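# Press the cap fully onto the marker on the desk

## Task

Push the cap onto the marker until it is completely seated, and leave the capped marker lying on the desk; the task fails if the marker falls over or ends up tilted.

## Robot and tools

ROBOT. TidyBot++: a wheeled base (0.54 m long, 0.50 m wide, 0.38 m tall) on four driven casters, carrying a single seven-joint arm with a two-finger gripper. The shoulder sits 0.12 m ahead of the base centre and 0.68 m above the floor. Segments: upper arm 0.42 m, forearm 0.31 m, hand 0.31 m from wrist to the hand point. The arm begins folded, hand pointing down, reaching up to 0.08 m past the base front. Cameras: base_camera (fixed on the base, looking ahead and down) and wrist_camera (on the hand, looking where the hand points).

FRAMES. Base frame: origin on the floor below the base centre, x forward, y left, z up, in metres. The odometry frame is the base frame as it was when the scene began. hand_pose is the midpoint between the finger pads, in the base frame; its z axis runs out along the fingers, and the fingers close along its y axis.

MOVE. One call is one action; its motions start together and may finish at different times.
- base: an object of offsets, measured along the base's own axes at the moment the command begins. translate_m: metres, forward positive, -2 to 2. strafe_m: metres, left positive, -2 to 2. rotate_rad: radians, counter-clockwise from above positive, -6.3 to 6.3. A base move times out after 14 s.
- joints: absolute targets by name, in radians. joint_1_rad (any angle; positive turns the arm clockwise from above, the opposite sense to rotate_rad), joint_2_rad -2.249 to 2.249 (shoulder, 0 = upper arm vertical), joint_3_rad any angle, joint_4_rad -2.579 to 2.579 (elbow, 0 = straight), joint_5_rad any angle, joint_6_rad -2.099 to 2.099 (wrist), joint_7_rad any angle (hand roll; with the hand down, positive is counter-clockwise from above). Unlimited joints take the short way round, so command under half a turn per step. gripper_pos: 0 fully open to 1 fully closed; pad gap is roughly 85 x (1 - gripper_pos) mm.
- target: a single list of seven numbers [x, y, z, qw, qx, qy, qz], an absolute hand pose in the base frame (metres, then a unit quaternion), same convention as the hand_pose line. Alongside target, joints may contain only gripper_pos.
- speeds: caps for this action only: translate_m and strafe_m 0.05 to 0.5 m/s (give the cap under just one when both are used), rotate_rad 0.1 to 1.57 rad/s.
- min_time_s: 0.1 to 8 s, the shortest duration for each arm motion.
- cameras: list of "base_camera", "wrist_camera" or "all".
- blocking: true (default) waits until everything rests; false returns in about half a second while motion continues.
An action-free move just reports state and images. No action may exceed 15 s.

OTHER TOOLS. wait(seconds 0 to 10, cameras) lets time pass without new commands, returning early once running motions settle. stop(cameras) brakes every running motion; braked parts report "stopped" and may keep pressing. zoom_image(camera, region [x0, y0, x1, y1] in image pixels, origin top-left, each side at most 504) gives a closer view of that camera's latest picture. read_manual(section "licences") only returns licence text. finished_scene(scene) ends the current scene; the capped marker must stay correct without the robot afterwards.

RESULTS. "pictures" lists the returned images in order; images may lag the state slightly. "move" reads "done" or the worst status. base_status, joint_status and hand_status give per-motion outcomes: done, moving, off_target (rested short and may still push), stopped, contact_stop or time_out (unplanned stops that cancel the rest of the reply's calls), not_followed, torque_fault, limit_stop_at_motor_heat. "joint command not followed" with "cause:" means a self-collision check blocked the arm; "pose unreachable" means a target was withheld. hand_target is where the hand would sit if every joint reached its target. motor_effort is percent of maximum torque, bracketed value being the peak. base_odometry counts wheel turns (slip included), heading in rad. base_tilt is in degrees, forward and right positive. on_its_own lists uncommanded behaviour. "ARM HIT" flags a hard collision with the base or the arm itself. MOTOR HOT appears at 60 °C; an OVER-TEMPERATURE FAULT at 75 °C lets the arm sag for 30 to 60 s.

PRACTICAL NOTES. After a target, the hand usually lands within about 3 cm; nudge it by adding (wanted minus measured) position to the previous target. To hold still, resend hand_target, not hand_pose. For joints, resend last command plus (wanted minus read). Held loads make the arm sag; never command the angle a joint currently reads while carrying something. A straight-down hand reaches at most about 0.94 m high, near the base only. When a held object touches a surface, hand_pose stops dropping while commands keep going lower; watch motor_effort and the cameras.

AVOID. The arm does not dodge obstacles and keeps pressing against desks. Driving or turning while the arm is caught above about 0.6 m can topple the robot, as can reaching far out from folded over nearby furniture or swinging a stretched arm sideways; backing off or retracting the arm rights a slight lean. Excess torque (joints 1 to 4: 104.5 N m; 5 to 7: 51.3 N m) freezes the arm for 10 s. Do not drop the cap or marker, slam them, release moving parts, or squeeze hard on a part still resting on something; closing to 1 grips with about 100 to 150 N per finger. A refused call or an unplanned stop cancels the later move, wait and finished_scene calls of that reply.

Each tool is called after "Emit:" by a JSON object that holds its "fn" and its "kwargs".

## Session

Emit:
{"fn": "move", "kwargs": {"cameras": ["all"]}}

Emit:
{"fn": "move", "kwargs": {"base": {"rotate_rad":1.2}, "cameras": ["all"]}}

Emit:
{"fn": "move", "kwargs": {"base": {"rotate_rad":1.2}, "cameras": ["all"]}}

Emit:
{"fn": "move", "kwargs": {"base": {"rotate_rad":1.2}, "cameras": ["all"]}}

Emit:
{"fn": "move", "kwargs": {"base": {"rotate_rad":1.2}, "cameras": ["all"]}}

Scene clock: 0.00 s.
Motor temperatures (°C): [34 32 29 34 42 35 42]
base_odometry: x=+0.000 y=+0.000 heading=+0.000
base_tilt: forward=+0.5 right=+0.3
base_status: not commanded
joint_positions: joint_1_rad=-0.030 joint_2_rad=-0.319 joint_3_rad=+3.125 joint_4_rad=-2.498 joint_5_rad=+0.022 joint_6_rad=-0.837 joint_7_rad=+1.569 gripper_pos=+0.000
joint_status: not commanded
motor_effort: joint_1_rad=+0 joint_2_rad=-2 joint_3_rad=+0 joint_4_rad=+13 joint_5_rad=+1 joint_6_rad=+2 joint_7_rad=+0
hand_pose: x=+0.2837 y=+0.0033 z=+0.5928 quat_wxyz=(+0.010, +0.998, +0.029, +0.063) (m; base frame)
hand_target: x=+0.2834 y=+0.0033 z=+0.5927 quat_wxyz=(+0.010, +0.998, +0.029, +0.063) (m; base frame)
hand_status: not commanded
pictures: base_camera, wrist_camera
camera_calibration:
wrist_camera: T_world_to_cam=[[0.0214316, -0.998969, 0.0400203, -0.0289039], [-0.99412, -0.025543, -0.105224, 0.397379], [0.106138, -0.0375299, -0.993643, 0.699617], [0, 0, 0, 1]] pos_world=[0.321406, 0.00753275, 0.73814]

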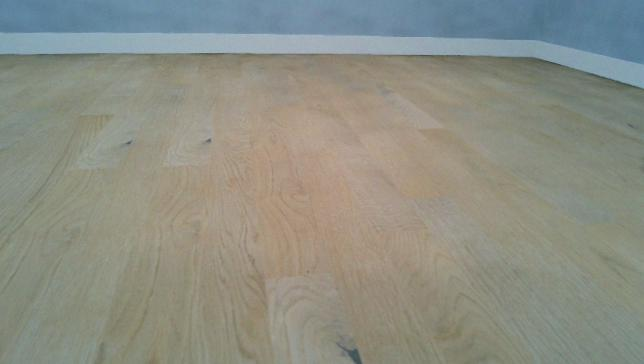

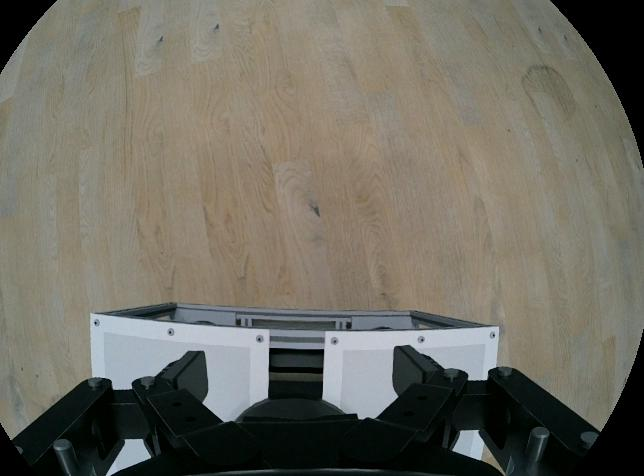

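Scene clock: 2.03 s.
move: done
base_odometry: x=+0.000 y=+0.000 heading=+1.200
base_tilt: forward=+0.5 right=+0.3
base_status: done
joint_positions: joint_1_rad=-0.030 joint_2_rad=-0.319 joint_3_rad=+3.125 joint_4_rad=-2.498 joint_5_rad=+0.022 joint_6_rad=-0.837 joint_7_rad=+1.569 gripper_pos=+0.000
joint_status: not commanded
motor_effort: joint_1_rad=+1(2) joint_2_rad=-2(3) joint_3_rad=+0(1) joint_4_rad=+13(13) joint_5_rad=+0(1) joint_6_rad=+2(3) joint_7_rad=+0(1)
hand_pose: x=+0.2837 y=+0.0033 z=+0.5928 quat_wxyz=(+0.010, +0.998, +0.029, +0.063) (m; base frame)
hand_target: x=+0.2834 y=+0.0033 z=+0.5927 quat_wxyz=(+0.010, +0.998, +0.029, +0.063) (m; base frame)
hand_status: not commanded
pictures: base_camera, wrist_camera
camera_calibration:
wrist_camera: T_world_to_cam=[[0.0214316, -0.998969, 0.0400203, -0.0289039], [-0.99412, -0.025543, -0.105224, 0.397379], [0.106138, -0.0375299, -0.993643, 0.699617], [0, 0, 0, 1]] pos_world=[0.321406, 0.00753275, 0.73814]

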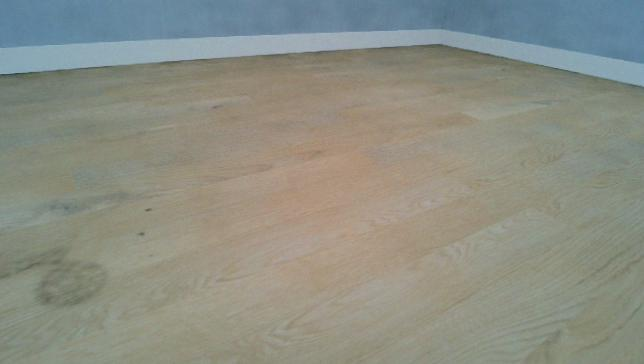

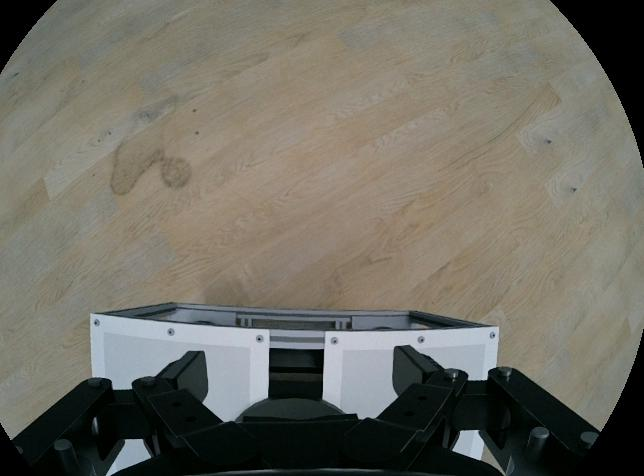

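Scene clock: 4.07 s.
move: done
base_odometry: x=+0.000 y=+0.000 heading=+2.400
base_tilt: forward=+0.5 right=+0.3
base_status: done
joint_positions: joint_1_rad=-0.030 joint_2_rad=-0.319 joint_3_rad=+3.125 joint_4_rad=-2.498 joint_5_rad=+0.022 joint_6_rad=-0.837 joint_7_rad=+1.569 gripper_pos=+0.000
joint_status: not commanded
motor_effort: joint_1_rad=+1(2) joint_2_rad=-2(3) joint_3_rad=+0(1) joint_4_rad=+13(13) joint_5_rad=+0(1) joint_6_rad=+2(3) joint_7_rad=+0(1)
hand_pose: x=+0.2837 y=+0.0033 z=+0.5928 quat_wxyz=(+0.010, +0.998, +0.029, +0.063) (m; base frame)
hand_target: x=+0.2834 y=+0.0033 z=+0.5927 quat_wxyz=(+0.010, +0.998, +0.029, +0.063) (m; base frame)
hand_status: not commanded
pictures: base_camera, wrist_camera
camera_calibration:
wrist_camera: T_world_to_cam=[[0.0214316, -0.998969, 0.0400203, -0.0289039], [-0.99412, -0.025543, -0.105224, 0.397379], [0.106138, -0.0375299, -0.993643, 0.699617], [0, 0, 0, 1]] pos_world=[0.321406, 0.00753275, 0.73814]

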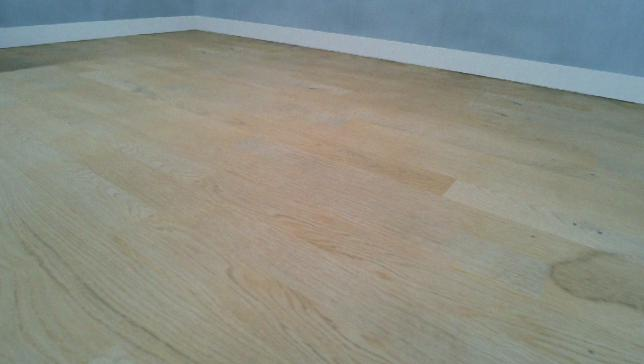

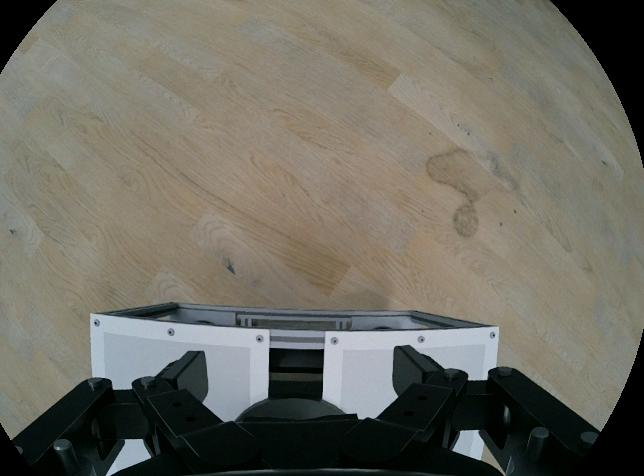

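Scene clock: 6.10 s.
move: done
base_odometry: x=+0.000 y=+0.000 heading=-2.684
base_tilt: forward=+0.5 right=+0.3
base_status: done
joint_positions: joint_1_rad=-0.030 joint_2_rad=-0.319 joint_3_rad=+3.125 joint_4_rad=-2.498 joint_5_rad=+0.022 joint_6_rad=-0.837 joint_7_rad=+1.569 gripper_pos=+0.000
joint_status: not commanded
motor_effort: joint_1_rad=+2(2) joint_2_rad=-2(3) joint_3_rad=+0(1) joint_4_rad=+13(13) joint_5_rad=+0(1) joint_6_rad=+3(3) joint_7_rad=+1(1)
hand_pose: x=+0.2837 y=+0.0033 z=+0.5928 quat_wxyz=(+0.010, +0.998, +0.029, +0.063) (m; base frame)
hand_target: x=+0.2834 y=+0.0033 z=+0.5927 quat_wxyz=(+0.010, +0.998, +0.029, +0.063) (m; base frame)
hand_status: not commanded
pictures: base_camera, wrist_camera
camera_calibration:
wrist_camera: T_world_to_cam=[[0.0214316, -0.998969, 0.0400203, -0.0289039], [-0.99412, -0.025543, -0.105224, 0.397379], [0.106138, -0.0375299, -0.993643, 0.699617], [0, 0, 0, 1]] pos_world=[0.321406, 0.00753275, 0.73814]

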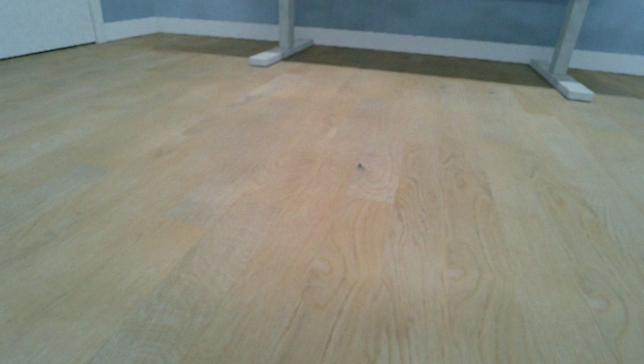

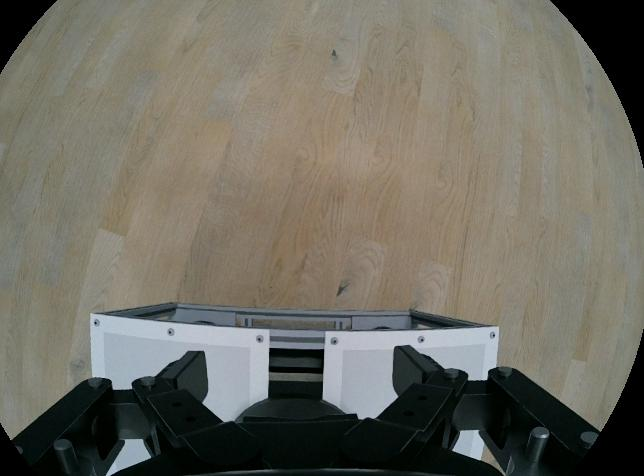

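Scene clock: 8.13 s.
move: done
base_odometry: x=+0.000 y=+0.000 heading=-1.484
base_tilt: forward=+0.5 right=+0.3
base_status: done
joint_positions: joint_1_rad=-0.030 joint_2_rad=-0.319 joint_3_rad=+3.125 joint_4_rad=-2.498 joint_5_rad=+0.022 joint_6_rad=-0.837 joint_7_rad=+1.569 gripper_pos=+0.000
joint_status: not commanded
motor_effort: joint_1_rad=+1(2) joint_2_rad=-2(3) joint_3_rad=+0(1) joint_4_rad=+13(13) joint_5_rad=+0(1) joint_6_rad=+2(3) joint_7_rad=+1(1)
hand_pose: x=+0.2837 y=+0.0033 z=+0.5928 quat_wxyz=(+0.010, +0.998, +0.029, +0.063) (m; base frame)
hand_target: x=+0.2834 y=+0.0033 z=+0.5927 quat_wxyz=(+0.010, +0.998, +0.029, +0.063) (m; base frame)
hand_status: not commanded
pictures: base_camera, wrist_camera
camera_calibration:
wrist_camera: T_world_to_cam=[[0.0214316, -0.998969, 0.0400203, -0.0289039], [-0.99412, -0.025543, -0.105224, 0.397379], [0.106138, -0.0375299, -0.993643, 0.699617], [0, 0, 0, 1]] pos_world=[0.321406, 0.00753275, 0.73814]

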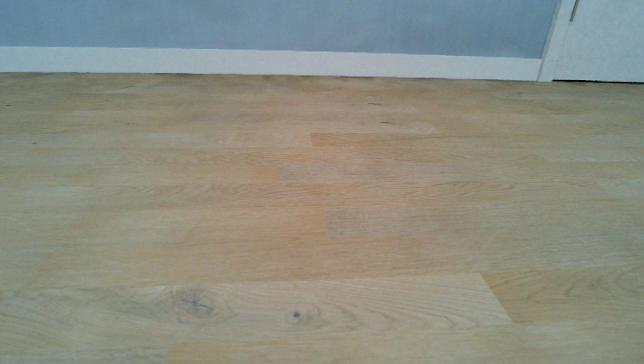

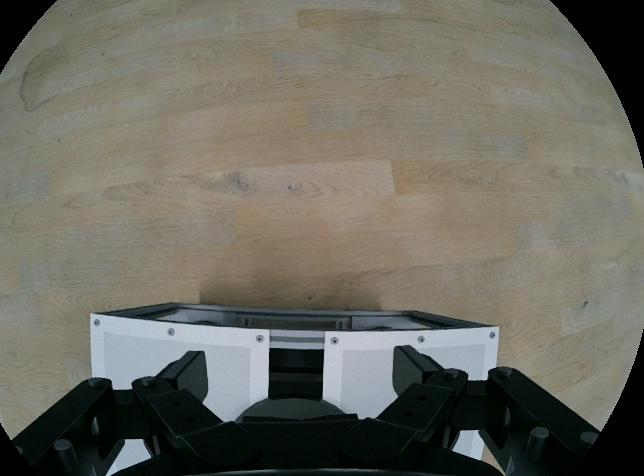

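Emit:
{"fn": "move", "kwargs": {"base": {"rotate_rad":-1.66}, "target": [0.45,0,0.94,0,0.924,0,0.383], "min_time_s": 3, "cameras": ["all"]}}

Emit:
{"fn": "move", "kwargs": {"base": {"translate_m":0.7,"strafe_m":0.5}, "cameras": ["all"]}}

Scene clock: 11.90 s.
move: done
base_odometry: x=+0.000 y=+0.000 heading=+3.140
base_tilt: forward=+0.5 right=+0.3
base_status: done
joint_positions: joint_1_rad=-0.024 joint_2_rad=-0.435 joint_3_rad=+3.131 joint_4_rad=-1.720 joint_5_rad=+0.022 joint_6_rad=-1.067 joint_7_rad=+1.569 gripper_pos=+0.000
joint_status: not commanded
motor_effort: joint_1_rad=+1(2) joint_2_rad=-3(6) joint_3_rad=+0(1) joint_4_rad=+18(18) joint_5_rad=+0(1) joint_6_rad=+8(9) joint_7_rad=+0(1)
hand_pose: x=+0.4641 y=+0.0081 z=+0.9329 quat_wxyz=(+0.006, +0.923, +0.017, +0.385) (m; base frame)
hand_target: x=+0.4500 y=+0.0000 z=+0.9400 quat_wxyz=(+0.000, +0.924, +0.000, +0.383) (m; base frame)
hand_status: done (0.018 m and 2.1 deg from the pose sent, 0.385 m and 38.0 deg at the start)
pictures: base_camera, wrist_camera
camera_calibration:
wrist_camera: T_world_to_cam=[[-0.011448, -0.999805, 0.0160991, -0.00395677], [-0.718351, -0.00297666, -0.695674, 1.03539], [0.695586, -0.0195289, -0.718177, 0.487842], [0, 0, 0, 1]] pos_world=[0.404394, 0.008653, 1.07072]

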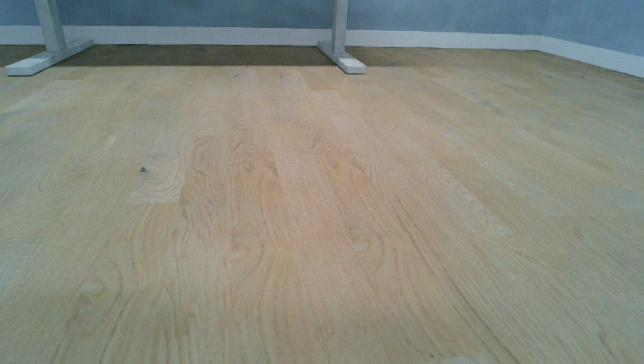

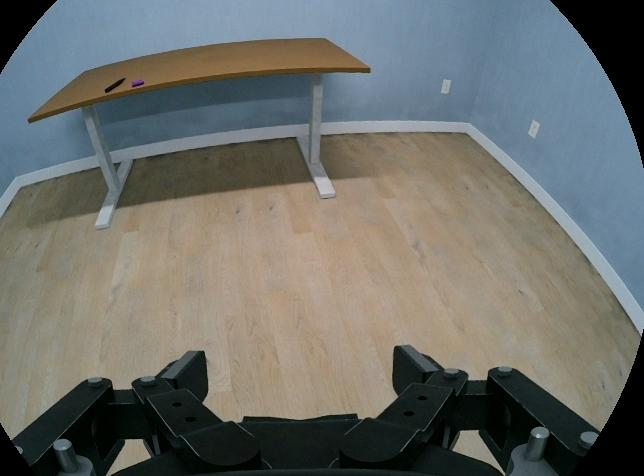

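Scene clock: 14.73 s.
move: done
base_odometry: x=-0.701 y=-0.499 heading=+3.139
base_tilt: forward=+0.5 right=+0.3
base_status: done
joint_positions: joint_1_rad=-0.023 joint_2_rad=-0.447 joint_3_rad=+3.136 joint_4_rad=-1.720 joint_5_rad=+0.022 joint_6_rad=-1.071 joint_7_rad=+1.569 gripper_pos=+0.000
joint_status: not commanded
motor_effort: joint_1_rad=+1(2) joint_2_rad=-3(6) joint_3_rad=+0(1) joint_4_rad=+18(19) joint_5_rad=+1(1) joint_6_rad=+7(9) joint_7_rad=+1(1)
hand_pose: x=+0.4606 y=+0.0053 z=+0.9363 quat_wxyz=(+0.006, +0.921, +0.014, +0.389) (m; base frame)
hand_target: x=+0.4500 y=+0.0000 z=+0.9400 quat_wxyz=(+0.000, +0.924, +0.000, +0.383) (m; base frame)
hand_status: not commanded
pictures: base_camera, wrist_camera
camera_calibration:
wrist_camera: T_world_to_cam=[[-0.0179351, -0.999747, 0.0135582, -0.00152237], [-0.712304, 0.00326004, -0.701863, 1.03817], [0.701642, -0.0222456, -0.712183, 0.484299], [0, 0, 0, 1]] pos_world=[0.399663, 0.00586704, 1.07359]

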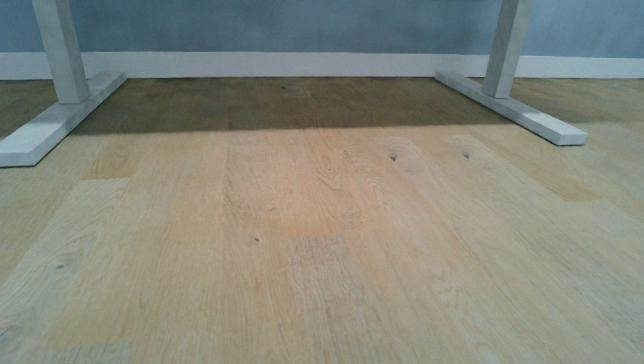

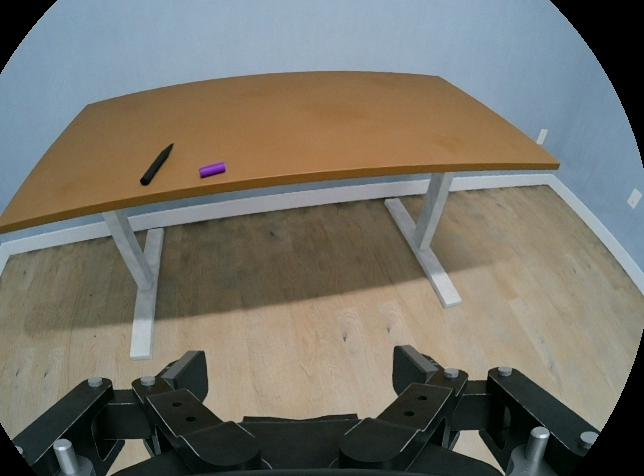

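Emit:
{"fn": "move", "kwargs": {"base": {"rotate_rad":0.19}}}

Emit:
{"fn": "move", "kwargs": {"base": {"translate_m":0.38}, "cameras": ["wrist_camera"]}}

Emit:
{"fn": "zoom_image", "kwargs": {"camera": "wrist_camera", "region": [150, 100, 450, 320]}}

Scene clock: 16.50 s.
move: done
base_odometry: x=-0.701 y=-0.499 heading=-2.953
base_tilt: forward=+0.5 right=+0.3
base_status: done
joint_positions: joint_1_rad=-0.020 joint_2_rad=-0.447 joint_3_rad=+3.139 joint_4_rad=-1.720 joint_5_rad=+0.022 joint_6_rad=-1.071 joint_7_rad=+1.569 gripper_pos=+0.000
joint_status: not commanded
motor_effort: joint_1_rad=+1(3) joint_2_rad=-3(4) joint_3_rad=+0(2) joint_4_rad=+18(18) joint_5_rad=+0(1) joint_6_rad=+8(8) joint_7_rad=+0(1)
hand_pose: x=+0.4607 y=+0.0033 z=+0.9363 quat_wxyz=(+0.007, +0.921, +0.011, +0.389) (m; base frame)
hand_target: x=+0.4500 y=+0.0000 z=+0.9400 quat_wxyz=(+0.000, +0.924, +0.000, +0.383) (m; base frame)
hand_status: not commanded
pictures: none

Scene clock: 18.60 s.
move: done
base_odometry: x=-1.075 y=-0.570 heading=-2.953
base_tilt: forward=+0.5 right=+0.3
base_status: done
joint_positions: joint_1_rad=-0.020 joint_2_rad=-0.449 joint_3_rad=+3.139 joint_4_rad=-1.719 joint_5_rad=+0.022 joint_6_rad=-1.071 joint_7_rad=+1.569 gripper_pos=+0.000
joint_status: not commanded
motor_effort: joint_1_rad=+0(2) joint_2_rad=-3(8) joint_3_rad=+0(1) joint_4_rad=+18(19) joint_5_rad=+1(1) joint_6_rad=+7(8) joint_7_rad=+1(1)
hand_pose: x=+0.4600 y=+0.0033 z=+0.9369 quat_wxyz=(+0.007, +0.921, +0.011, +0.389) (m; base frame)
hand_target: x=+0.4500 y=+0.0000 z=+0.9400 quat_wxyz=(+0.000, +0.924, +0.000, +0.383) (m; base frame)
hand_status: not commanded
pictures: wrist_camera
camera_calibration:
wrist_camera: T_world_to_cam=[[-0.0231073, -0.999656, 0.012435, -0.0000597509], [-0.711275, 0.00769814, -0.702871, 1.03861], [0.702534, -0.0250862, -0.711208, 0.483787], [0, 0, 0, 1]] pos_world=[0.398857, 0.00408129, 1.07408]

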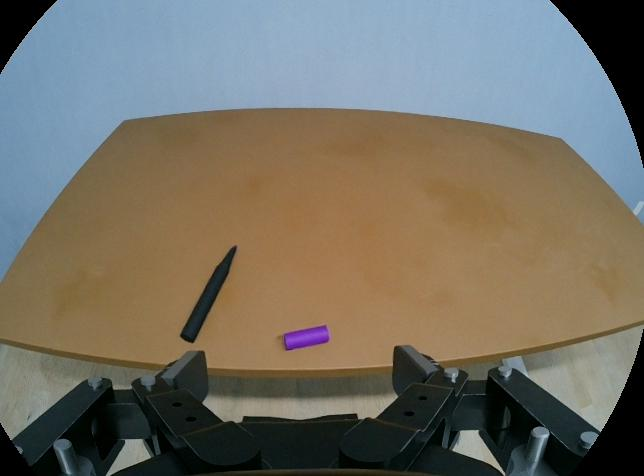

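Scaled by 1.680.

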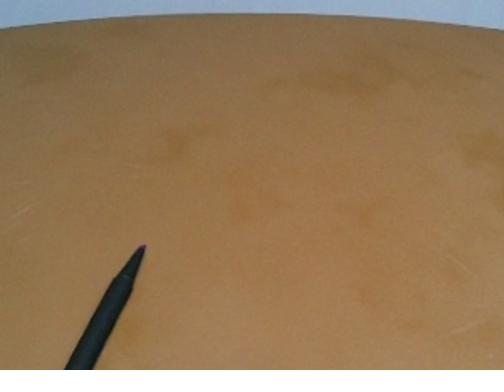

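Emit:
{"fn": "zoom_image", "kwargs": {"camera": "wrist_camera", "region": [260, 300, 350, 370]}}

Scaled by 5.600.

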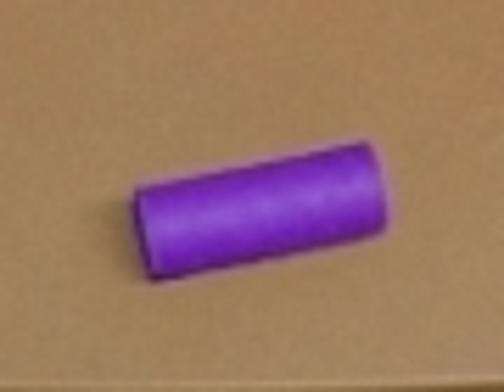

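Emit:
{"fn": "move", "kwargs": {"target": [0.56,-0.02,0.87,0,0.609,0.793,0], "min_time_s": 3, "cameras": ["wrist_camera"]}}

Emit:
{"fn": "zoom_image", "kwargs": {"camera": "wrist_camera", "region": [200, 180, 400, 400]}}

Scene clock: 22.90 s.
move: done
base_odometry: x=-1.075 y=-0.570 heading=-2.953
base_tilt: forward=+0.5 right=+0.3
base_status: not commanded
joint_positions: joint_1_rad=+0.164 joint_2_rad=+0.329 joint_3_rad=+2.910 joint_4_rad=-0.893 joint_5_rad=+0.049 joint_6_rad=-1.869 joint_7_rad=+3.344 gripper_pos=+0.000
joint_status: not commanded
motor_effort: joint_1_rad=+1(2) joint_2_rad=-24(26) joint_3_rad=-1(2) joint_4_rad=+14(18) joint_5_rad=+0(1) joint_6_rad=+1(8) joint_7_rad=+0(1)
hand_pose: x=+0.5628 y=-0.0029 z=+0.8798 quat_wxyz=(+0.013, +0.617, +0.786, +0.029) (m; base frame)
hand_target: x=+0.5600 y=-0.0200 z=+0.8700 quat_wxyz=(+0.000, +0.609, +0.793, +0.000) (m; base frame)
hand_status: done (0.020 m and 3.9 deg from the pose sent, 0.123 m and 110.5 deg at the start)
pictures: wrist_camera
camera_calibration:
wrist_camera: T_world_to_cam=[[0.975321, 0.204735, 0.0826531, -0.623394], [0.205235, -0.97871, 0.00249179, -0.0675146], [0.0814035, 0.014533, -0.996575, 0.971432], [0, 0, 0, 1]] pos_world=[0.542788, 0.0474356, 1.0198]

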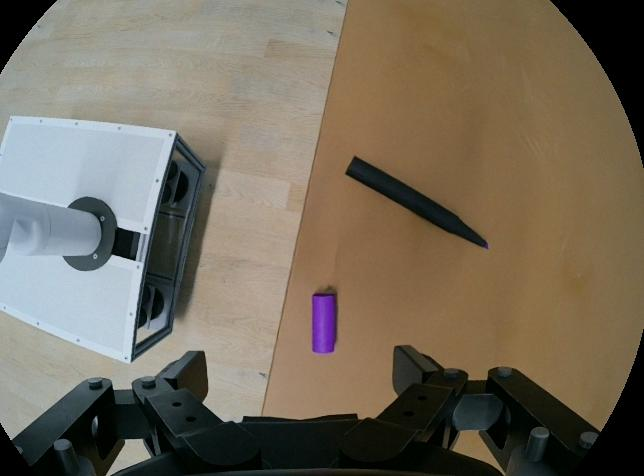

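Scaled by 2.291.

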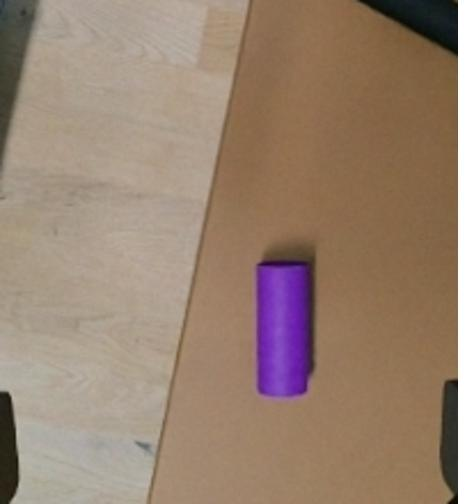

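Emit:
{"fn": "zoom_image", "kwargs": {"camera": "wrist_camera", "region": [304, 284, 344, 360]}}

Scaled by 6.632.

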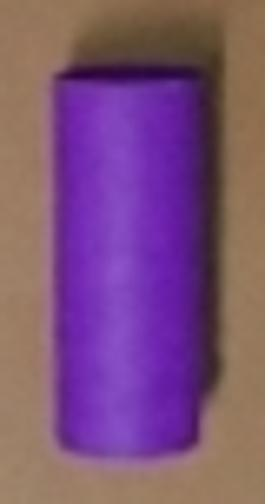

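Emit:
{"fn": "move", "kwargs": {"target": [0.596,-0.030,0.80,-0.008,0.609,0.793,-0.02], "cameras": ["wrist_camera"]}}

Scene clock: 24.47 s.
move: done
base_odometry: x=-1.075 y=-0.570 heading=-2.953
base_tilt: forward=+0.5 right=+0.3
base_status: not commanded
joint_positions: joint_1_rad=+0.170 joint_2_rad=+0.427 joint_3_rad=+2.893 joint_4_rad=-0.957 joint_5_rad=+0.093 joint_6_rad=-1.798 joint_7_rad=+3.345 gripper_pos=+0.000
joint_status: not commanded
motor_effort: joint_1_rad=+1(2) joint_2_rad=-27(31) joint_3_rad=-2(2) joint_4_rad=+15(16) joint_5_rad=-1(1) joint_6_rad=+1(2) joint_7_rad=+1(1)
hand_pose: x=+0.5868 y=-0.0133 z=+0.8166 quat_wxyz=(-0.015, +0.616, +0.788, -0.005) (m; base frame)
hand_target: x=+0.5960 y=-0.0300 z=+0.8000 quat_wxyz=(-0.008, +0.609, +0.793, -0.020) (m; base frame)
hand_status: done (0.025 m and 2.1 deg from the pose sent, 0.091 m and 6.3 deg at the start)
pictures: wrist_camera
camera_calibration:
wrist_camera: T_world_to_cam=[[0.977866, 0.209148, -0.00598369, -0.568566], [0.209176, -0.977868, 0.00437778, -0.0864058], [-0.00493565, -0.00553253, -0.999973, 0.959918], [0, 0, 0, 1]] pos_world=[0.578793, 0.0397318, 0.956868]

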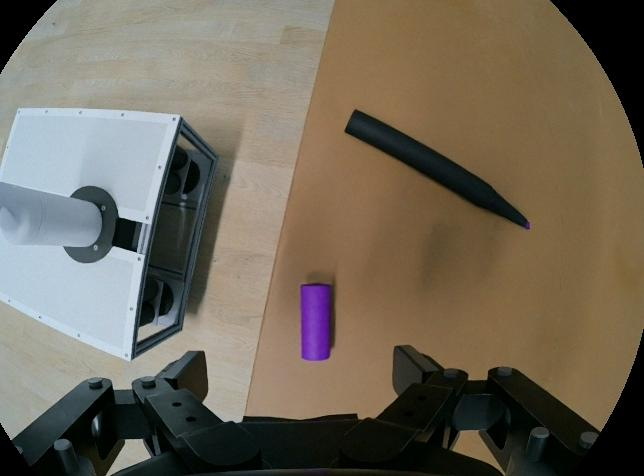

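Emit:
{"fn": "move", "kwargs": {"target": [0.607,-0.030,0.76,-0.002,0.609,0.793,-0.017]}}

Emit:
{"fn": "move", "kwargs": {"target": [0.608,-0.030,0.74,-0.002,0.609,0.793,-0.017], "cameras": ["wrist_camera"]}}

Scene clock: 25.93 s.
move: done
base_odometry: x=-1.075 y=-0.570 heading=-2.953
base_tilt: forward=+0.6 right=+0.3
base_status: not commanded
joint_positions: joint_1_rad=+0.180 joint_2_rad=+0.429 joint_3_rad=+2.883 joint_4_rad=-1.066 joint_5_rad=+0.101 joint_6_rad=-1.676 joint_7_rad=+3.345 gripper_pos=+0.000
joint_status: not commanded
motor_effort: joint_1_rad=+0(2) joint_2_rad=-28(29) joint_3_rad=-2(2) joint_4_rad=+15(16) joint_5_rad=-1(1) joint_6_rad=+1(1) joint_7_rad=+1(1)
hand_pose: x=+0.5959 y=-0.0136 z=+0.7823 quat_wxyz=(-0.008, +0.613, +0.790, -0.003) (m; base frame)
hand_target: x=+0.6070 y=-0.0300 z=+0.7600 quat_wxyz=(-0.002, +0.609, +0.793, -0.017) (m; base frame)
hand_status: done (0.030 m and 1.8 deg from the pose sent, 0.062 m and 2.2 deg at the start)
pictures: none

Scene clock: 26.70 s.
move: done
base_odometry: x=-1.075 y=-0.570 heading=-2.953
base_tilt: forward=+0.5 right=+0.3
base_status: not commanded
joint_positions: joint_1_rad=+0.189 joint_2_rad=+0.431 joint_3_rad=+2.875 joint_4_rad=-1.126 joint_5_rad=+0.105 joint_6_rad=-1.612 joint_7_rad=+3.345 gripper_pos=+0.000
joint_status: not commanded
motor_effort: joint_1_rad=+1(2) joint_2_rad=-27(29) joint_3_rad=-2(2) joint_4_rad=+15(16) joint_5_rad=+0(1) joint_6_rad=+0(1) joint_7_rad=+1(1)
hand_pose: x=+0.5981 y=-0.0139 z=+0.7626 quat_wxyz=(-0.007, +0.611, +0.791, -0.003) (m; base frame)
hand_target: x=+0.6080 y=-0.0300 z=+0.7400 quat_wxyz=(-0.002, +0.609, +0.793, -0.017) (m; base frame)
hand_status: done (0.030 m and 1.8 deg from the pose sent, 0.047 m and 1.8 deg at the start)
pictures: wrist_camera
camera_calibration:
wrist_camera: T_world_to_cam=[[0.975222, 0.221101, 0.0075624, -0.588312], [0.220994, -0.975191, 0.0128205, -0.102469], [0.0102094, -0.0108316, -0.999889, 0.896813], [0, 0, 0, 1]] pos_world=[0.587223, 0.0398636, 0.902476]

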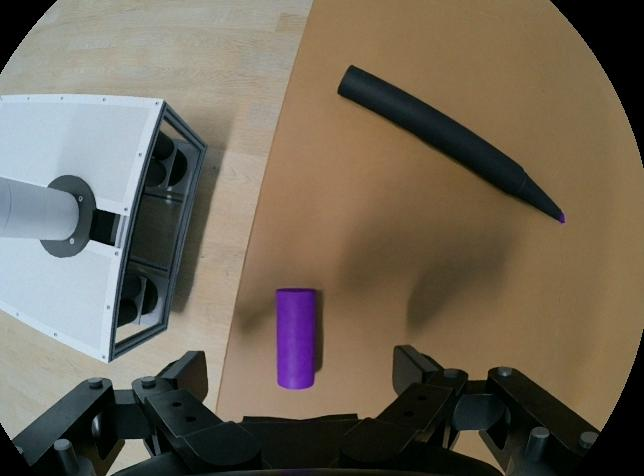

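Emit:
{"fn": "move", "kwargs": {"target": [0.608,-0.024,0.719,-0.002,0.609,0.793,-0.017]}}

Emit:
{"fn": "move", "kwargs": {"joints": {"gripper_pos":0.6}, "cameras": ["wrist_camera"]}}

Scene clock: 27.87 s.
move: done
base_odometry: x=-1.075 y=-0.570 heading=-2.953
base_tilt: forward=+0.5 right=+0.3
base_status: not commanded
joint_positions: joint_1_rad=+0.189 joint_2_rad=+0.434 joint_3_rad=+2.866 joint_4_rad=-1.188 joint_5_rad=+0.111 joint_6_rad=-1.548 joint_7_rad=+3.345 gripper_pos=+0.000
joint_status: not commanded
motor_effort: joint_1_rad=+0(2) joint_2_rad=-28(29) joint_3_rad=-2(2) joint_4_rad=+15(16) joint_5_rad=+0(0) joint_6_rad=+0(1) joint_7_rad=+1(1)
hand_pose: x=+0.5988 y=-0.0096 z=+0.7422 quat_wxyz=(-0.007, +0.605, +0.796, -0.003) (m; base frame)
hand_target: x=+0.6080 y=-0.0240 z=+0.7190 quat_wxyz=(-0.002, +0.609, +0.793, -0.017) (m; base frame)
hand_status: done (0.029 m and 1.8 deg from the pose sent, 0.046 m and 1.8 deg at the start)
pictures: none

Scene clock: 28.73 s.
move: done
base_odometry: x=-1.075 y=-0.570 heading=-2.953
base_tilt: forward=+0.6 right=+0.3
base_status: not commanded
joint_positions: joint_1_rad=+0.189 joint_2_rad=+0.434 joint_3_rad=+2.866 joint_4_rad=-1.188 joint_5_rad=+0.111 joint_6_rad=-1.547 joint_7_rad=+3.345 gripper_pos=+0.600
joint_status: all done
motor_effort: joint_1_rad=+2(2) joint_2_rad=-28(28) joint_3_rad=-2(2) joint_4_rad=+15(15) joint_5_rad=+0(1) joint_6_rad=+0(1) joint_7_rad=+0(1)
hand_pose: x=+0.5990 y=-0.0096 z=+0.7422 quat_wxyz=(-0.006, +0.605, +0.796, -0.003) (m; base frame)
hand_target: x=+0.6080 y=-0.0240 z=+0.7190 quat_wxyz=(-0.002, +0.609, +0.793, -0.017) (m; base frame)
hand_status: not commanded
pictures: wrist_camera
camera_calibration:
wrist_camera: T_world_to_cam=[[0.971781, 0.235723, 0.00874242, -0.588649], [0.235591, -0.971752, 0.013959, -0.107801], [0.0117859, -0.0115054, -0.999864, 0.875445], [0, 0, 0, 1]] pos_world=[0.587117, 0.0440753, 0.881977]

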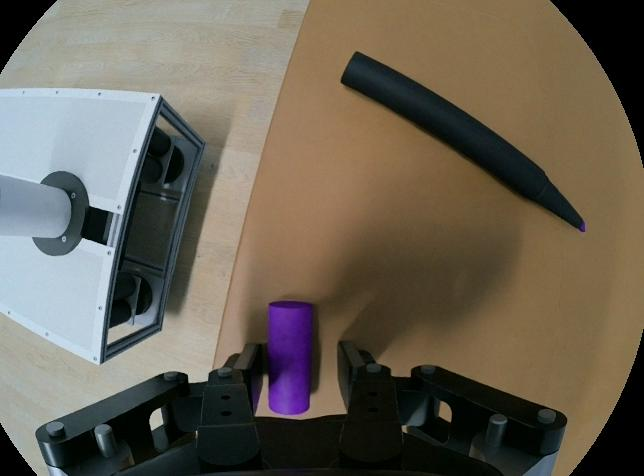

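Emit:
{"fn": "move", "kwargs": {"base": {"translate_m":-0.005}}}

Emit:
{"fn": "move", "kwargs": {"joints": {"gripper_pos":0.85}, "cameras": ["wrist_camera"]}}

Emit:
{"fn": "move", "kwargs": {"joints": {"gripper_pos":0.95}}}

Emit:
{"fn": "move", "kwargs": {"target": [0.608,-0.024,0.80,-0.002,0.609,0.793,-0.017], "cameras": ["wrist_camera"]}}

Scene clock: 29.57 s.
move: done
base_odometry: x=-1.070 y=-0.569 heading=-2.953
base_tilt: forward=+0.5 right=+0.3
base_status: done
joint_positions: joint_1_rad=+0.189 joint_2_rad=+0.435 joint_3_rad=+2.865 joint_4_rad=-1.189 joint_5_rad=+0.111 joint_6_rad=-1.545 joint_7_rad=+3.345 gripper_pos=+0.600
joint_status: not commanded
motor_effort: joint_1_rad=+2(2) joint_2_rad=-28(30) joint_3_rad=-2(2) joint_4_rad=+15(15) joint_5_rad=+0(1) joint_6_rad=+1(1) joint_7_rad=+1(1)
hand_pose: x=+0.5996 y=-0.0096 z=+0.7416 quat_wxyz=(-0.006, +0.605, +0.796, -0.002) (m; base frame)
hand_target: x=+0.6080 y=-0.0240 z=+0.7190 quat_wxyz=(-0.002, +0.609, +0.793, -0.017) (m; base frame)
hand_status: not commanded
pictures: none

Scene clock: 30.23 s.
move: done
base_odometry: x=-1.070 y=-0.569 heading=-2.953
base_tilt: forward=+0.6 right=+0.3
base_status: not commanded
joint_positions: joint_1_rad=+0.189 joint_2_rad=+0.435 joint_3_rad=+2.863 joint_4_rad=-1.187 joint_5_rad=+0.111 joint_6_rad=-1.541 joint_7_rad=+3.345 gripper_pos=+0.824
joint_status: all done
motor_effort: joint_1_rad=+1(1) joint_2_rad=-21(28) joint_3_rad=-2(2) joint_4_rad=+11(15) joint_5_rad=+0(1) joint_6_rad=+1(3) joint_7_rad=+1(1)
hand_pose: x=+0.6016 y=-0.0089 z=+0.7422 quat_wxyz=(-0.004, +0.605, +0.797, +0.000) (m; base frame)
hand_target: x=+0.6080 y=-0.0240 z=+0.7190 quat_wxyz=(-0.002, +0.609, +0.793, -0.017) (m; base frame)
hand_status: not commanded
pictures: wrist_camera
camera_calibration:
wrist_camera: T_world_to_cam=[[0.971273, 0.237441, 0.0158284, -0.596339], [0.237216, -0.971343, 0.0148724, -0.109369], [0.0189061, -0.0106904, -0.999764, 0.87102], [0, 0, 0, 1]] pos_world=[0.588684, 0.0446725, 0.881881]

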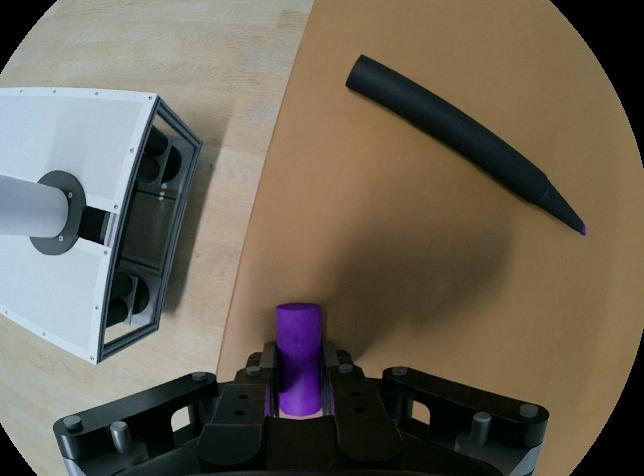

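Scene clock: 30.77 s.
move: off_target
base_odometry: x=-1.070 y=-0.569 heading=-2.953
base_tilt: forward=+0.5 right=+0.3
base_status: not commanded
joint_positions: joint_1_rad=+0.189 joint_2_rad=+0.435 joint_3_rad=+2.863 joint_4_rad=-1.187 joint_5_rad=+0.111 joint_6_rad=-1.541 joint_7_rad=+3.345 gripper_pos=+0.824
joint_status: gripper_pos off_target (ended at +0.824, target +0.950)
motor_effort: joint_1_rad=+1(1) joint_2_rad=-21(21) joint_3_rad=-2(2) joint_4_rad=+11(12) joint_5_rad=+0(1) joint_6_rad=+2(2) joint_7_rad=+1(1)
hand_pose: x=+0.6016 y=-0.0089 z=+0.7422 quat_wxyz=(-0.004, +0.605, +0.797, +0.000) (m; base frame)
hand_target: x=+0.6080 y=-0.0240 z=+0.7190 quat_wxyz=(-0.002, +0.609, +0.793, -0.017) (m; base frame)
hand_status: not commanded
pictures: none

Scene clock: 32.10 s.
move: done
base_odometry: x=-1.070 y=-0.569 heading=-2.953
base_tilt: forward=+0.6 right=+0.3
base_status: not commanded
joint_positions: joint_1_rad=+0.187 joint_2_rad=+0.450 joint_3_rad=+2.864 joint_4_rad=-0.955 joint_5_rad=+0.111 joint_6_rad=-1.723 joint_7_rad=+3.345 gripper_pos=+0.824
joint_status: not commanded
motor_effort: joint_1_rad=+0(2) joint_2_rad=-28(30) joint_3_rad=-2(2) joint_4_rad=+15(16) joint_5_rad=-1(1) joint_6_rad=+1(3) joint_7_rad=+1(1)
hand_pose: x=+0.6132 y=-0.0160 z=+0.8072 quat_wxyz=(+0.007, +0.614, +0.789, +0.013) (m; base frame)
hand_target: x=+0.6080 y=-0.0240 z=+0.8000 quat_wxyz=(-0.002, +0.609, +0.793, -0.017) (m; base frame)
hand_status: done (0.012 m and 3.7 deg from the pose sent, 0.060 m and 2.0 deg at the start)
pictures: wrist_camera
camera_calibration:
wrist_camera: T_world_to_cam=[[0.975739, 0.213139, 0.0500481, -0.637705], [0.212621, -0.977012, 0.0155167, -0.105531], [0.0522048, -0.00449898, -0.998626, 0.914597], [0, 0, 0, 1]] pos_world=[0.596926, 0.0369293, 0.946894]

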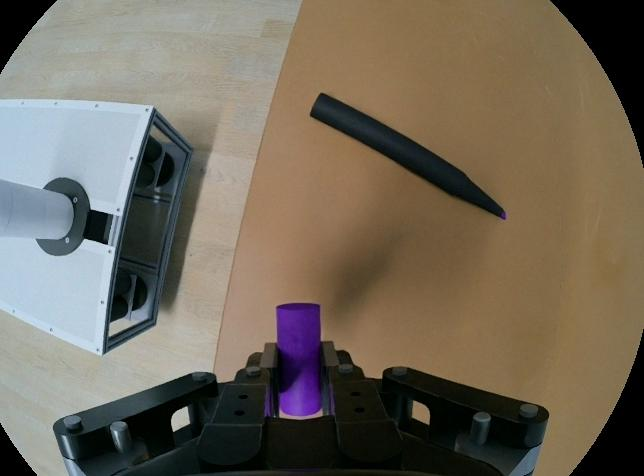

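Emit:
{"fn": "move", "kwargs": {"target": [0.5,-0.03,0.93,0,0.924,0,0.383], "min_time_s": 3}}

Emit:
{"fn": "move", "kwargs": {"base": {"translate_m":-0.31,"strafe_m":-0.14}}}

Emit:
{"fn": "move", "kwargs": {"target": [0.75,0.08,0.86,0,0.707,0,0.707], "min_time_s": 3, "cameras": ["wrist_camera"]}}

Emit:
{"fn": "move", "kwargs": {"target": [0.892,0.075,0.80,0,0.731,0,0.682], "min_time_s": 2, "cameras": ["wrist_camera"]}}

Scene clock: 36.37 s.
move: done
base_odometry: x=-1.070 y=-0.569 heading=-2.953
base_tilt: forward=+0.5 right=+0.3
base_status: not commanded
joint_positions: joint_1_rad=-0.010 joint_2_rad=-0.329 joint_3_rad=+3.242 joint_4_rad=-1.663 joint_5_rad=+0.012 joint_6_rad=-1.072 joint_7_rad=+1.711 gripper_pos=+0.824
joint_status: not commanded
motor_effort: joint_1_rad=+1(2) joint_2_rad=-7(29) joint_3_rad=+0(2) joint_4_rad=+18(18) joint_5_rad=+0(1) joint_6_rad=+8(8) joint_7_rad=+0(1)
hand_pose: x=+0.4968 y=-0.0421 z=+0.9224 quat_wxyz=(+0.031, +0.933, +0.021, +0.357) (m; base frame)
hand_target: x=+0.5000 y=-0.0300 z=+0.9300 quat_wxyz=(+0.000, +0.924, +0.000, +0.383) (m; base frame)
hand_status: done (0.015 m and 5.3 deg from the pose sent, 0.168 m and 110.2 deg at the start)
pictures: none

Scene clock: 38.23 s.
move: done
base_odometry: x=-0.791 y=-0.373 heading=-2.952
base_tilt: forward=+0.5 right=+0.3
base_status: done
joint_positions: joint_1_rad=-0.014 joint_2_rad=-0.343 joint_3_rad=+3.247 joint_4_rad=-1.664 joint_5_rad=+0.009 joint_6_rad=-1.067 joint_7_rad=+1.709 gripper_pos=+0.824
joint_status: not commanded
motor_effort: joint_1_rad=+0(2) joint_2_rad=-6(10) joint_3_rad=+0(1) joint_4_rad=+18(18) joint_5_rad=-1(1) joint_6_rad=+7(8) joint_7_rad=+1(1)
hand_pose: x=+0.4945 y=-0.0418 z=+0.9282 quat_wxyz=(+0.029, +0.930, +0.019, +0.366) (m; base frame)
hand_target: x=+0.5000 y=-0.0300 z=+0.9300 quat_wxyz=(+0.000, +0.924, +0.000, +0.383) (m; base frame)
hand_status: not commanded
pictures: none

Scene clock: 41.90 s.
move: done
base_odometry: x=-0.791 y=-0.373 heading=-2.952
base_tilt: forward=+0.5 right=+0.3
base_status: not commanded
joint_positions: joint_1_rad=-0.279 joint_2_rad=+0.233 joint_3_rad=+3.224 joint_4_rad=-2.089 joint_5_rad=-0.271 joint_6_rad=+0.775 joint_7_rad=+1.732 gripper_pos=+0.824
joint_status: not commanded
motor_effort: joint_1_rad=+1(2) joint_2_rad=-23(25) joint_3_rad=+0(1) joint_4_rad=+16(19) joint_5_rad=+1(2) joint_6_rad=+10(11) joint_7_rad=+0(1)
hand_pose: x=+0.7506 y=+0.0728 z=+0.8803 quat_wxyz=(-0.010, +0.703, -0.002, +0.711) (m; base frame)
hand_target: x=+0.7500 y=+0.0800 z=+0.8600 quat_wxyz=(+0.000, +0.707, +0.000, +0.707) (m; base frame)
hand_status: done (0.022 m and 1.3 deg from the pose sent, 0.291 m and 47.2 deg at the start)
pictures: wrist_camera
camera_calibration:
wrist_camera: T_world_to_cam=[[-0.0103417, -0.998691, -0.0500833, 0.122152], [-0.0103288, 0.05019, -0.998686, 0.936223], [0.999893, -0.0098108, -0.0108343, -0.599753], [0, 0, 0, 1]] pos_world=[0.610623, 0.0691194, 0.934613]

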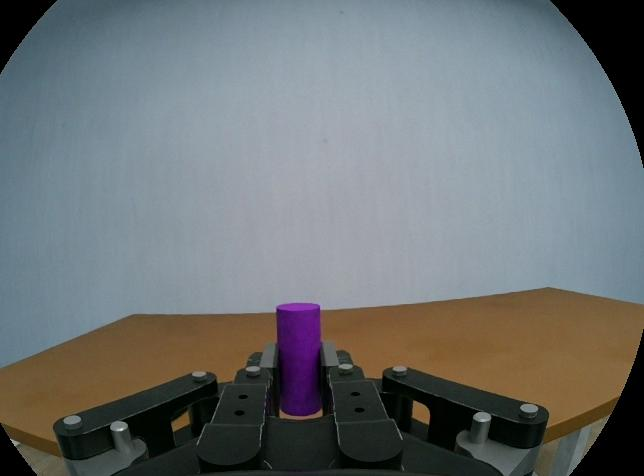

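Scene clock: 44.23 s.
move: done
base_odometry: x=-0.791 y=-0.373 heading=-2.952
base_tilt: forward=+0.5 right=+0.3
base_status: not commanded
joint_positions: joint_1_rad=-0.267 joint_2_rad=+0.544 joint_3_rad=+3.263 joint_4_rad=-1.733 joint_5_rad=-0.254 joint_6_rad=+0.708 joint_7_rad=+1.691 gripper_pos=+0.824
joint_status: not commanded
motor_effort: joint_1_rad=+1(2) joint_2_rad=-33(34) joint_3_rad=+1(1) joint_4_rad=+16(17) joint_5_rad=+1(2) joint_6_rad=+11(11) joint_7_rad=+0(1)
hand_pose: x=+0.8801 y=+0.0853 z=+0.8383 quat_wxyz=(-0.004, +0.707, -0.005, +0.707) (m; base frame)
hand_target: x=+0.8920 y=+0.0750 z=+0.8000 quat_wxyz=(+0.000, +0.731, +0.000, +0.682) (m; base frame)
hand_status: done (0.041 m and 4.0 deg from the pose sent, 0.163 m and 4.7 deg at the start)
pictures: wrist_camera
camera_calibration:
wrist_camera: T_world_to_cam=[[-0.0223332, -0.998756, -0.0445805, 0.139771], [-0.0207264, 0.0450445, -0.99877, 0.904657], [0.999536, -0.0213818, -0.0217066, -0.719078], [0, 0, 0, 1]] pos_world=[0.740616, 0.0834724, 0.894167]

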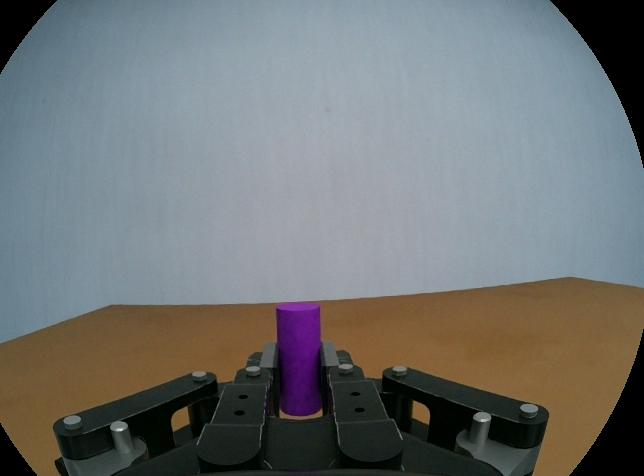

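Emit:
{"fn": "move", "kwargs": {"target": [0.892,0.075,0.765,0,0.727,0,0.687]}}

Emit:
{"fn": "move", "kwargs": {"target": [0.892,0.073,0.75,0,0.724,0,0.690]}}

Emit:
{"fn": "move", "kwargs": {"target": [0.892,0.073,0.737,0,0.724,0,0.690], "cameras": ["wrist_camera"]}}

Emit:
{"fn": "move", "kwargs": {"target": [0.892,0.073,0.725,0,0.724,0,0.690], "cameras": ["wrist_camera"]}}

Scene clock: 45.40 s.
move: done
base_odometry: x=-0.791 y=-0.373 heading=-2.952
base_tilt: forward=+0.5 right=+0.3
base_status: not commanded
joint_positions: joint_1_rad=-0.255 joint_2_rad=+0.615 joint_3_rad=+3.262 joint_4_rad=-1.737 joint_5_rad=-0.241 joint_6_rad=+0.750 joint_7_rad=+1.669 gripper_pos=+0.824
joint_status: not commanded
motor_effort: joint_1_rad=+1(2) joint_2_rad=-34(36) joint_3_rad=+1(2) joint_4_rad=+16(17) joint_5_rad=+1(1) joint_6_rad=+10(11) joint_7_rad=+1(1)
hand_pose: x=+0.8896 y=+0.0795 z=+0.7951 quat_wxyz=(+0.002, +0.718, -0.005, +0.696) (m; base frame)
hand_target: x=+0.8920 y=+0.0750 z=+0.7650 quat_wxyz=(+0.000, +0.727, +0.000, +0.687) (m; base frame)
hand_status: done (0.031 m and 1.6 deg from the pose sent, 0.075 m and 3.3 deg at the start)
pictures: none

Scene clock: 46.13 s.
move: done
base_odometry: x=-0.791 y=-0.373 heading=-2.952
base_tilt: forward=+0.5 right=+0.4
base_status: not commanded
joint_positions: joint_1_rad=-0.246 joint_2_rad=+0.639 joint_3_rad=+3.262 joint_4_rad=-1.744 joint_5_rad=-0.229 joint_6_rad=+0.790 joint_7_rad=+1.656 gripper_pos=+0.824
joint_status: not commanded
motor_effort: joint_1_rad=+1(2) joint_2_rad=-34(35) joint_3_rad=+1(2) joint_4_rad=+15(16) joint_5_rad=+0(1) joint_6_rad=+10(11) joint_7_rad=+0(1)
hand_pose: x=+0.8917 y=+0.0740 z=+0.7854 quat_wxyz=(+0.005, +0.714, -0.006, +0.700) (m; base frame)
hand_target: x=+0.8920 y=+0.0730 z=+0.7500 quat_wxyz=(+0.000, +0.724, +0.000, +0.690) (m; base frame)
hand_status: done (0.035 m and 1.8 deg from the pose sent, 0.046 m and 1.2 deg at the start)
pictures: none

Scene clock: 46.87 s.
move: done
base_odometry: x=-0.791 y=-0.373 heading=-2.952
base_tilt: forward=+0.6 right=+0.3
base_status: not commanded
joint_positions: joint_1_rad=-0.245 joint_2_rad=+0.663 joint_3_rad=+3.262 joint_4_rad=-1.751 joint_5_rad=-0.228 joint_6_rad=+0.816 joint_7_rad=+1.650 gripper_pos=+0.824
joint_status: not commanded
motor_effort: joint_1_rad=+1(2) joint_2_rad=-34(36) joint_3_rad=+1(2) joint_4_rad=+15(15) joint_5_rad=+1(1) joint_6_rad=+10(11) joint_7_rad=+1(1)
hand_pose: x=+0.8926 y=+0.0730 z=+0.7722 quat_wxyz=(+0.006, +0.715, -0.006, +0.699) (m; base frame)
hand_target: x=+0.8920 y=+0.0730 z=+0.7370 quat_wxyz=(+0.000, +0.724, +0.000, +0.690) (m; base frame)
hand_status: done (0.035 m and 1.8 deg from the pose sent, 0.048 m and 1.8 deg at the start)
pictures: wrist_camera
camera_calibration:
wrist_camera: T_world_to_cam=[[-0.0394433, -0.998732, -0.031284, 0.129916], [-0.042886, 0.0329715, -0.998536, 0.859871], [0.998301, -0.0380439, -0.0441321, -0.713719], [0, 0, 0, 1]] pos_world=[0.754508, 0.0742476, 0.831178]

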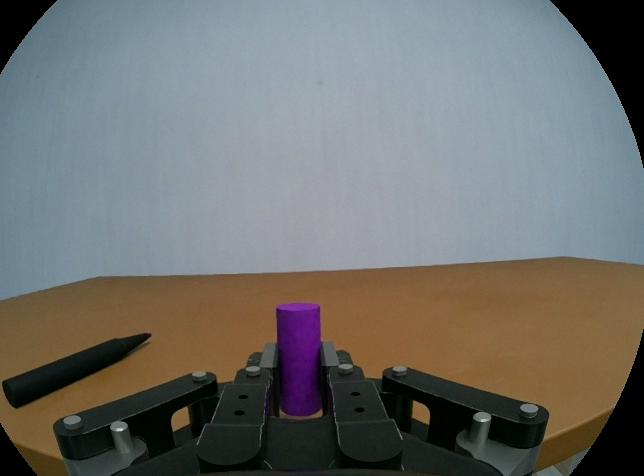

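Scene clock: 47.57 s.
move: done
base_odometry: x=-0.791 y=-0.373 heading=-2.952
base_tilt: forward=+0.5 right=+0.3
base_status: not commanded
joint_positions: joint_1_rad=-0.243 joint_2_rad=+0.685 joint_3_rad=+3.262 joint_4_rad=-1.756 joint_5_rad=-0.226 joint_6_rad=+0.843 joint_7_rad=+1.644 gripper_pos=+0.824
joint_status: not commanded
motor_effort: joint_1_rad=+1(2) joint_2_rad=-35(36) joint_3_rad=+2(2) joint_4_rad=+15(15) joint_5_rad=+1(1) joint_6_rad=+10(11) joint_7_rad=+0(1)
hand_pose: x=+0.8933 y=+0.0721 z=+0.7603 quat_wxyz=(+0.008, +0.715, -0.006, +0.699) (m; base frame)
hand_target: x=+0.8920 y=+0.0730 z=+0.7250 quat_wxyz=(+0.000, +0.724, +0.000, +0.690) (m; base frame)
hand_status: done (0.035 m and 1.8 deg from the pose sent, 0.047 m and 1.8 deg at the start)
pictures: wrist_camera
camera_calibration:
wrist_camera: T_world_to_cam=[[-0.0415936, -0.998711, -0.0290935, 0.128913], [-0.0433919, 0.0308969, -0.99858, 0.84871], [0.998192, -0.0402721, -0.0446211, -0.714309], [0, 0, 0, 1]] pos_world=[0.755207, 0.0737576, 0.819382]

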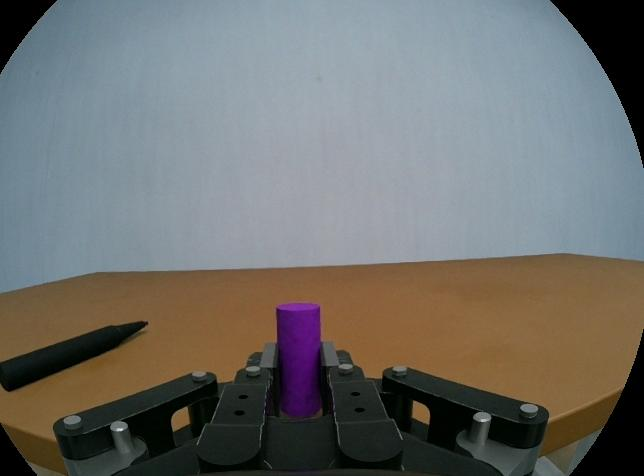

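Emit:
{"fn": "move", "kwargs": {"target": [0.892,0.073,0.714,0,0.722,0,0.692]}}

Emit:
{"fn": "move", "kwargs": {"target": [0.892,0.073,0.705,0,0.722,0,0.692], "cameras": ["wrist_camera"]}}

Emit:
{"fn": "move", "kwargs": {"target": [0.892,0.073,0.696,0,0.722,0,0.692]}}

Scene clock: 48.67 s.
move: done
base_odometry: x=-0.791 y=-0.373 heading=-2.952
base_tilt: forward=+0.5 right=+0.3
base_status: not commanded
joint_positions: joint_1_rad=-0.242 joint_2_rad=+0.709 joint_3_rad=+3.261 joint_4_rad=-1.761 joint_5_rad=-0.223 joint_6_rad=+0.880 joint_7_rad=+1.638 gripper_pos=+0.824
joint_status: not commanded
motor_effort: joint_1_rad=+1(1) joint_2_rad=-34(36) joint_3_rad=+1(2) joint_4_rad=+13(15) joint_5_rad=+0(1) joint_6_rad=+9(11) joint_7_rad=+1(1)
hand_pose: x=+0.8942 y=+0.0712 z=+0.7514 quat_wxyz=(+0.009, +0.712, -0.006, +0.702) (m; base frame)
hand_target: x=+0.8920 y=+0.0730 z=+0.7140 quat_wxyz=(+0.000, +0.722, +0.000, +0.692) (m; base frame)
hand_status: done (0.037 m and 2.1 deg from the pose sent, 0.046 m and 1.6 deg at the start)
pictures: none

Scene clock: 49.27 s.
move: done
base_odometry: x=-0.791 y=-0.373 heading=-2.952
base_tilt: forward=+0.5 right=+0.3
base_status: not commanded
joint_positions: joint_1_rad=-0.241 joint_2_rad=+0.719 joint_3_rad=+3.260 joint_4_rad=-1.761 joint_5_rad=-0.222 joint_6_rad=+0.905 joint_7_rad=+1.634 gripper_pos=+0.824
joint_status: not commanded
motor_effort: joint_1_rad=+1(2) joint_2_rad=-34(35) joint_3_rad=+1(2) joint_4_rad=+14(14) joint_5_rad=+1(1) joint_6_rad=+10(10) joint_7_rad=+1(1)
hand_pose: x=+0.8949 y=+0.0711 z=+0.7512 quat_wxyz=(+0.009, +0.707, -0.007, +0.707) (m; base frame)
hand_target: x=+0.8920 y=+0.0730 z=+0.7050 quat_wxyz=(+0.000, +0.722, +0.000, +0.692) (m; base frame)
hand_status: done (0.046 m and 2.8 deg from the pose sent, 0.046 m and 2.1 deg at the start)
pictures: wrist_camera
camera_calibration:
wrist_camera: T_world_to_cam=[[-0.0435551, -0.998633, -0.0288933, 0.129385], [-0.0187586, 0.0297331, -0.999382, 0.81836], [0.998875, -0.0429862, -0.020028, -0.735248], [0, 0, 0, 1]] pos_world=[0.755408, 0.0732701, 0.806867]

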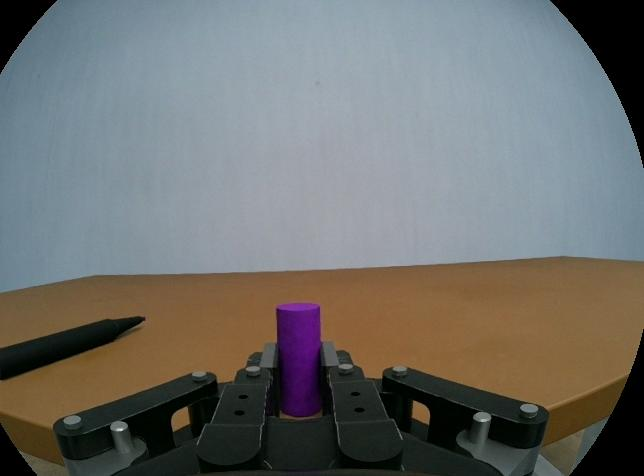

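Scene clock: 49.87 s.
move: done
base_odometry: x=-0.791 y=-0.373 heading=-2.952
base_tilt: forward=+0.6 right=+0.3
base_status: not commanded
joint_positions: joint_1_rad=-0.241 joint_2_rad=+0.730 joint_3_rad=+3.260 joint_4_rad=-1.761 joint_5_rad=-0.221 joint_6_rad=+0.932 joint_7_rad=+1.630 gripper_pos=+0.824
joint_status: not commanded
motor_effort: joint_1_rad=+1(2) joint_2_rad=-33(34) joint_3_rad=+1(2) joint_4_rad=+13(14) joint_5_rad=+1(1) joint_6_rad=+8(10) joint_7_rad=+1(1)
hand_pose: x=+0.8955 y=+0.0711 z=+0.7508 quat_wxyz=(+0.009, +0.701, -0.007, +0.713) (m; base frame)
hand_target: x=+0.8920 y=+0.0730 z=+0.6960 quat_wxyz=(+0.000, +0.722, +0.000, +0.692) (m; base frame)
hand_status: done (0.055 m and 3.7 deg from the pose sent, 0.055 m and 2.8 deg at the start)
pictures: none


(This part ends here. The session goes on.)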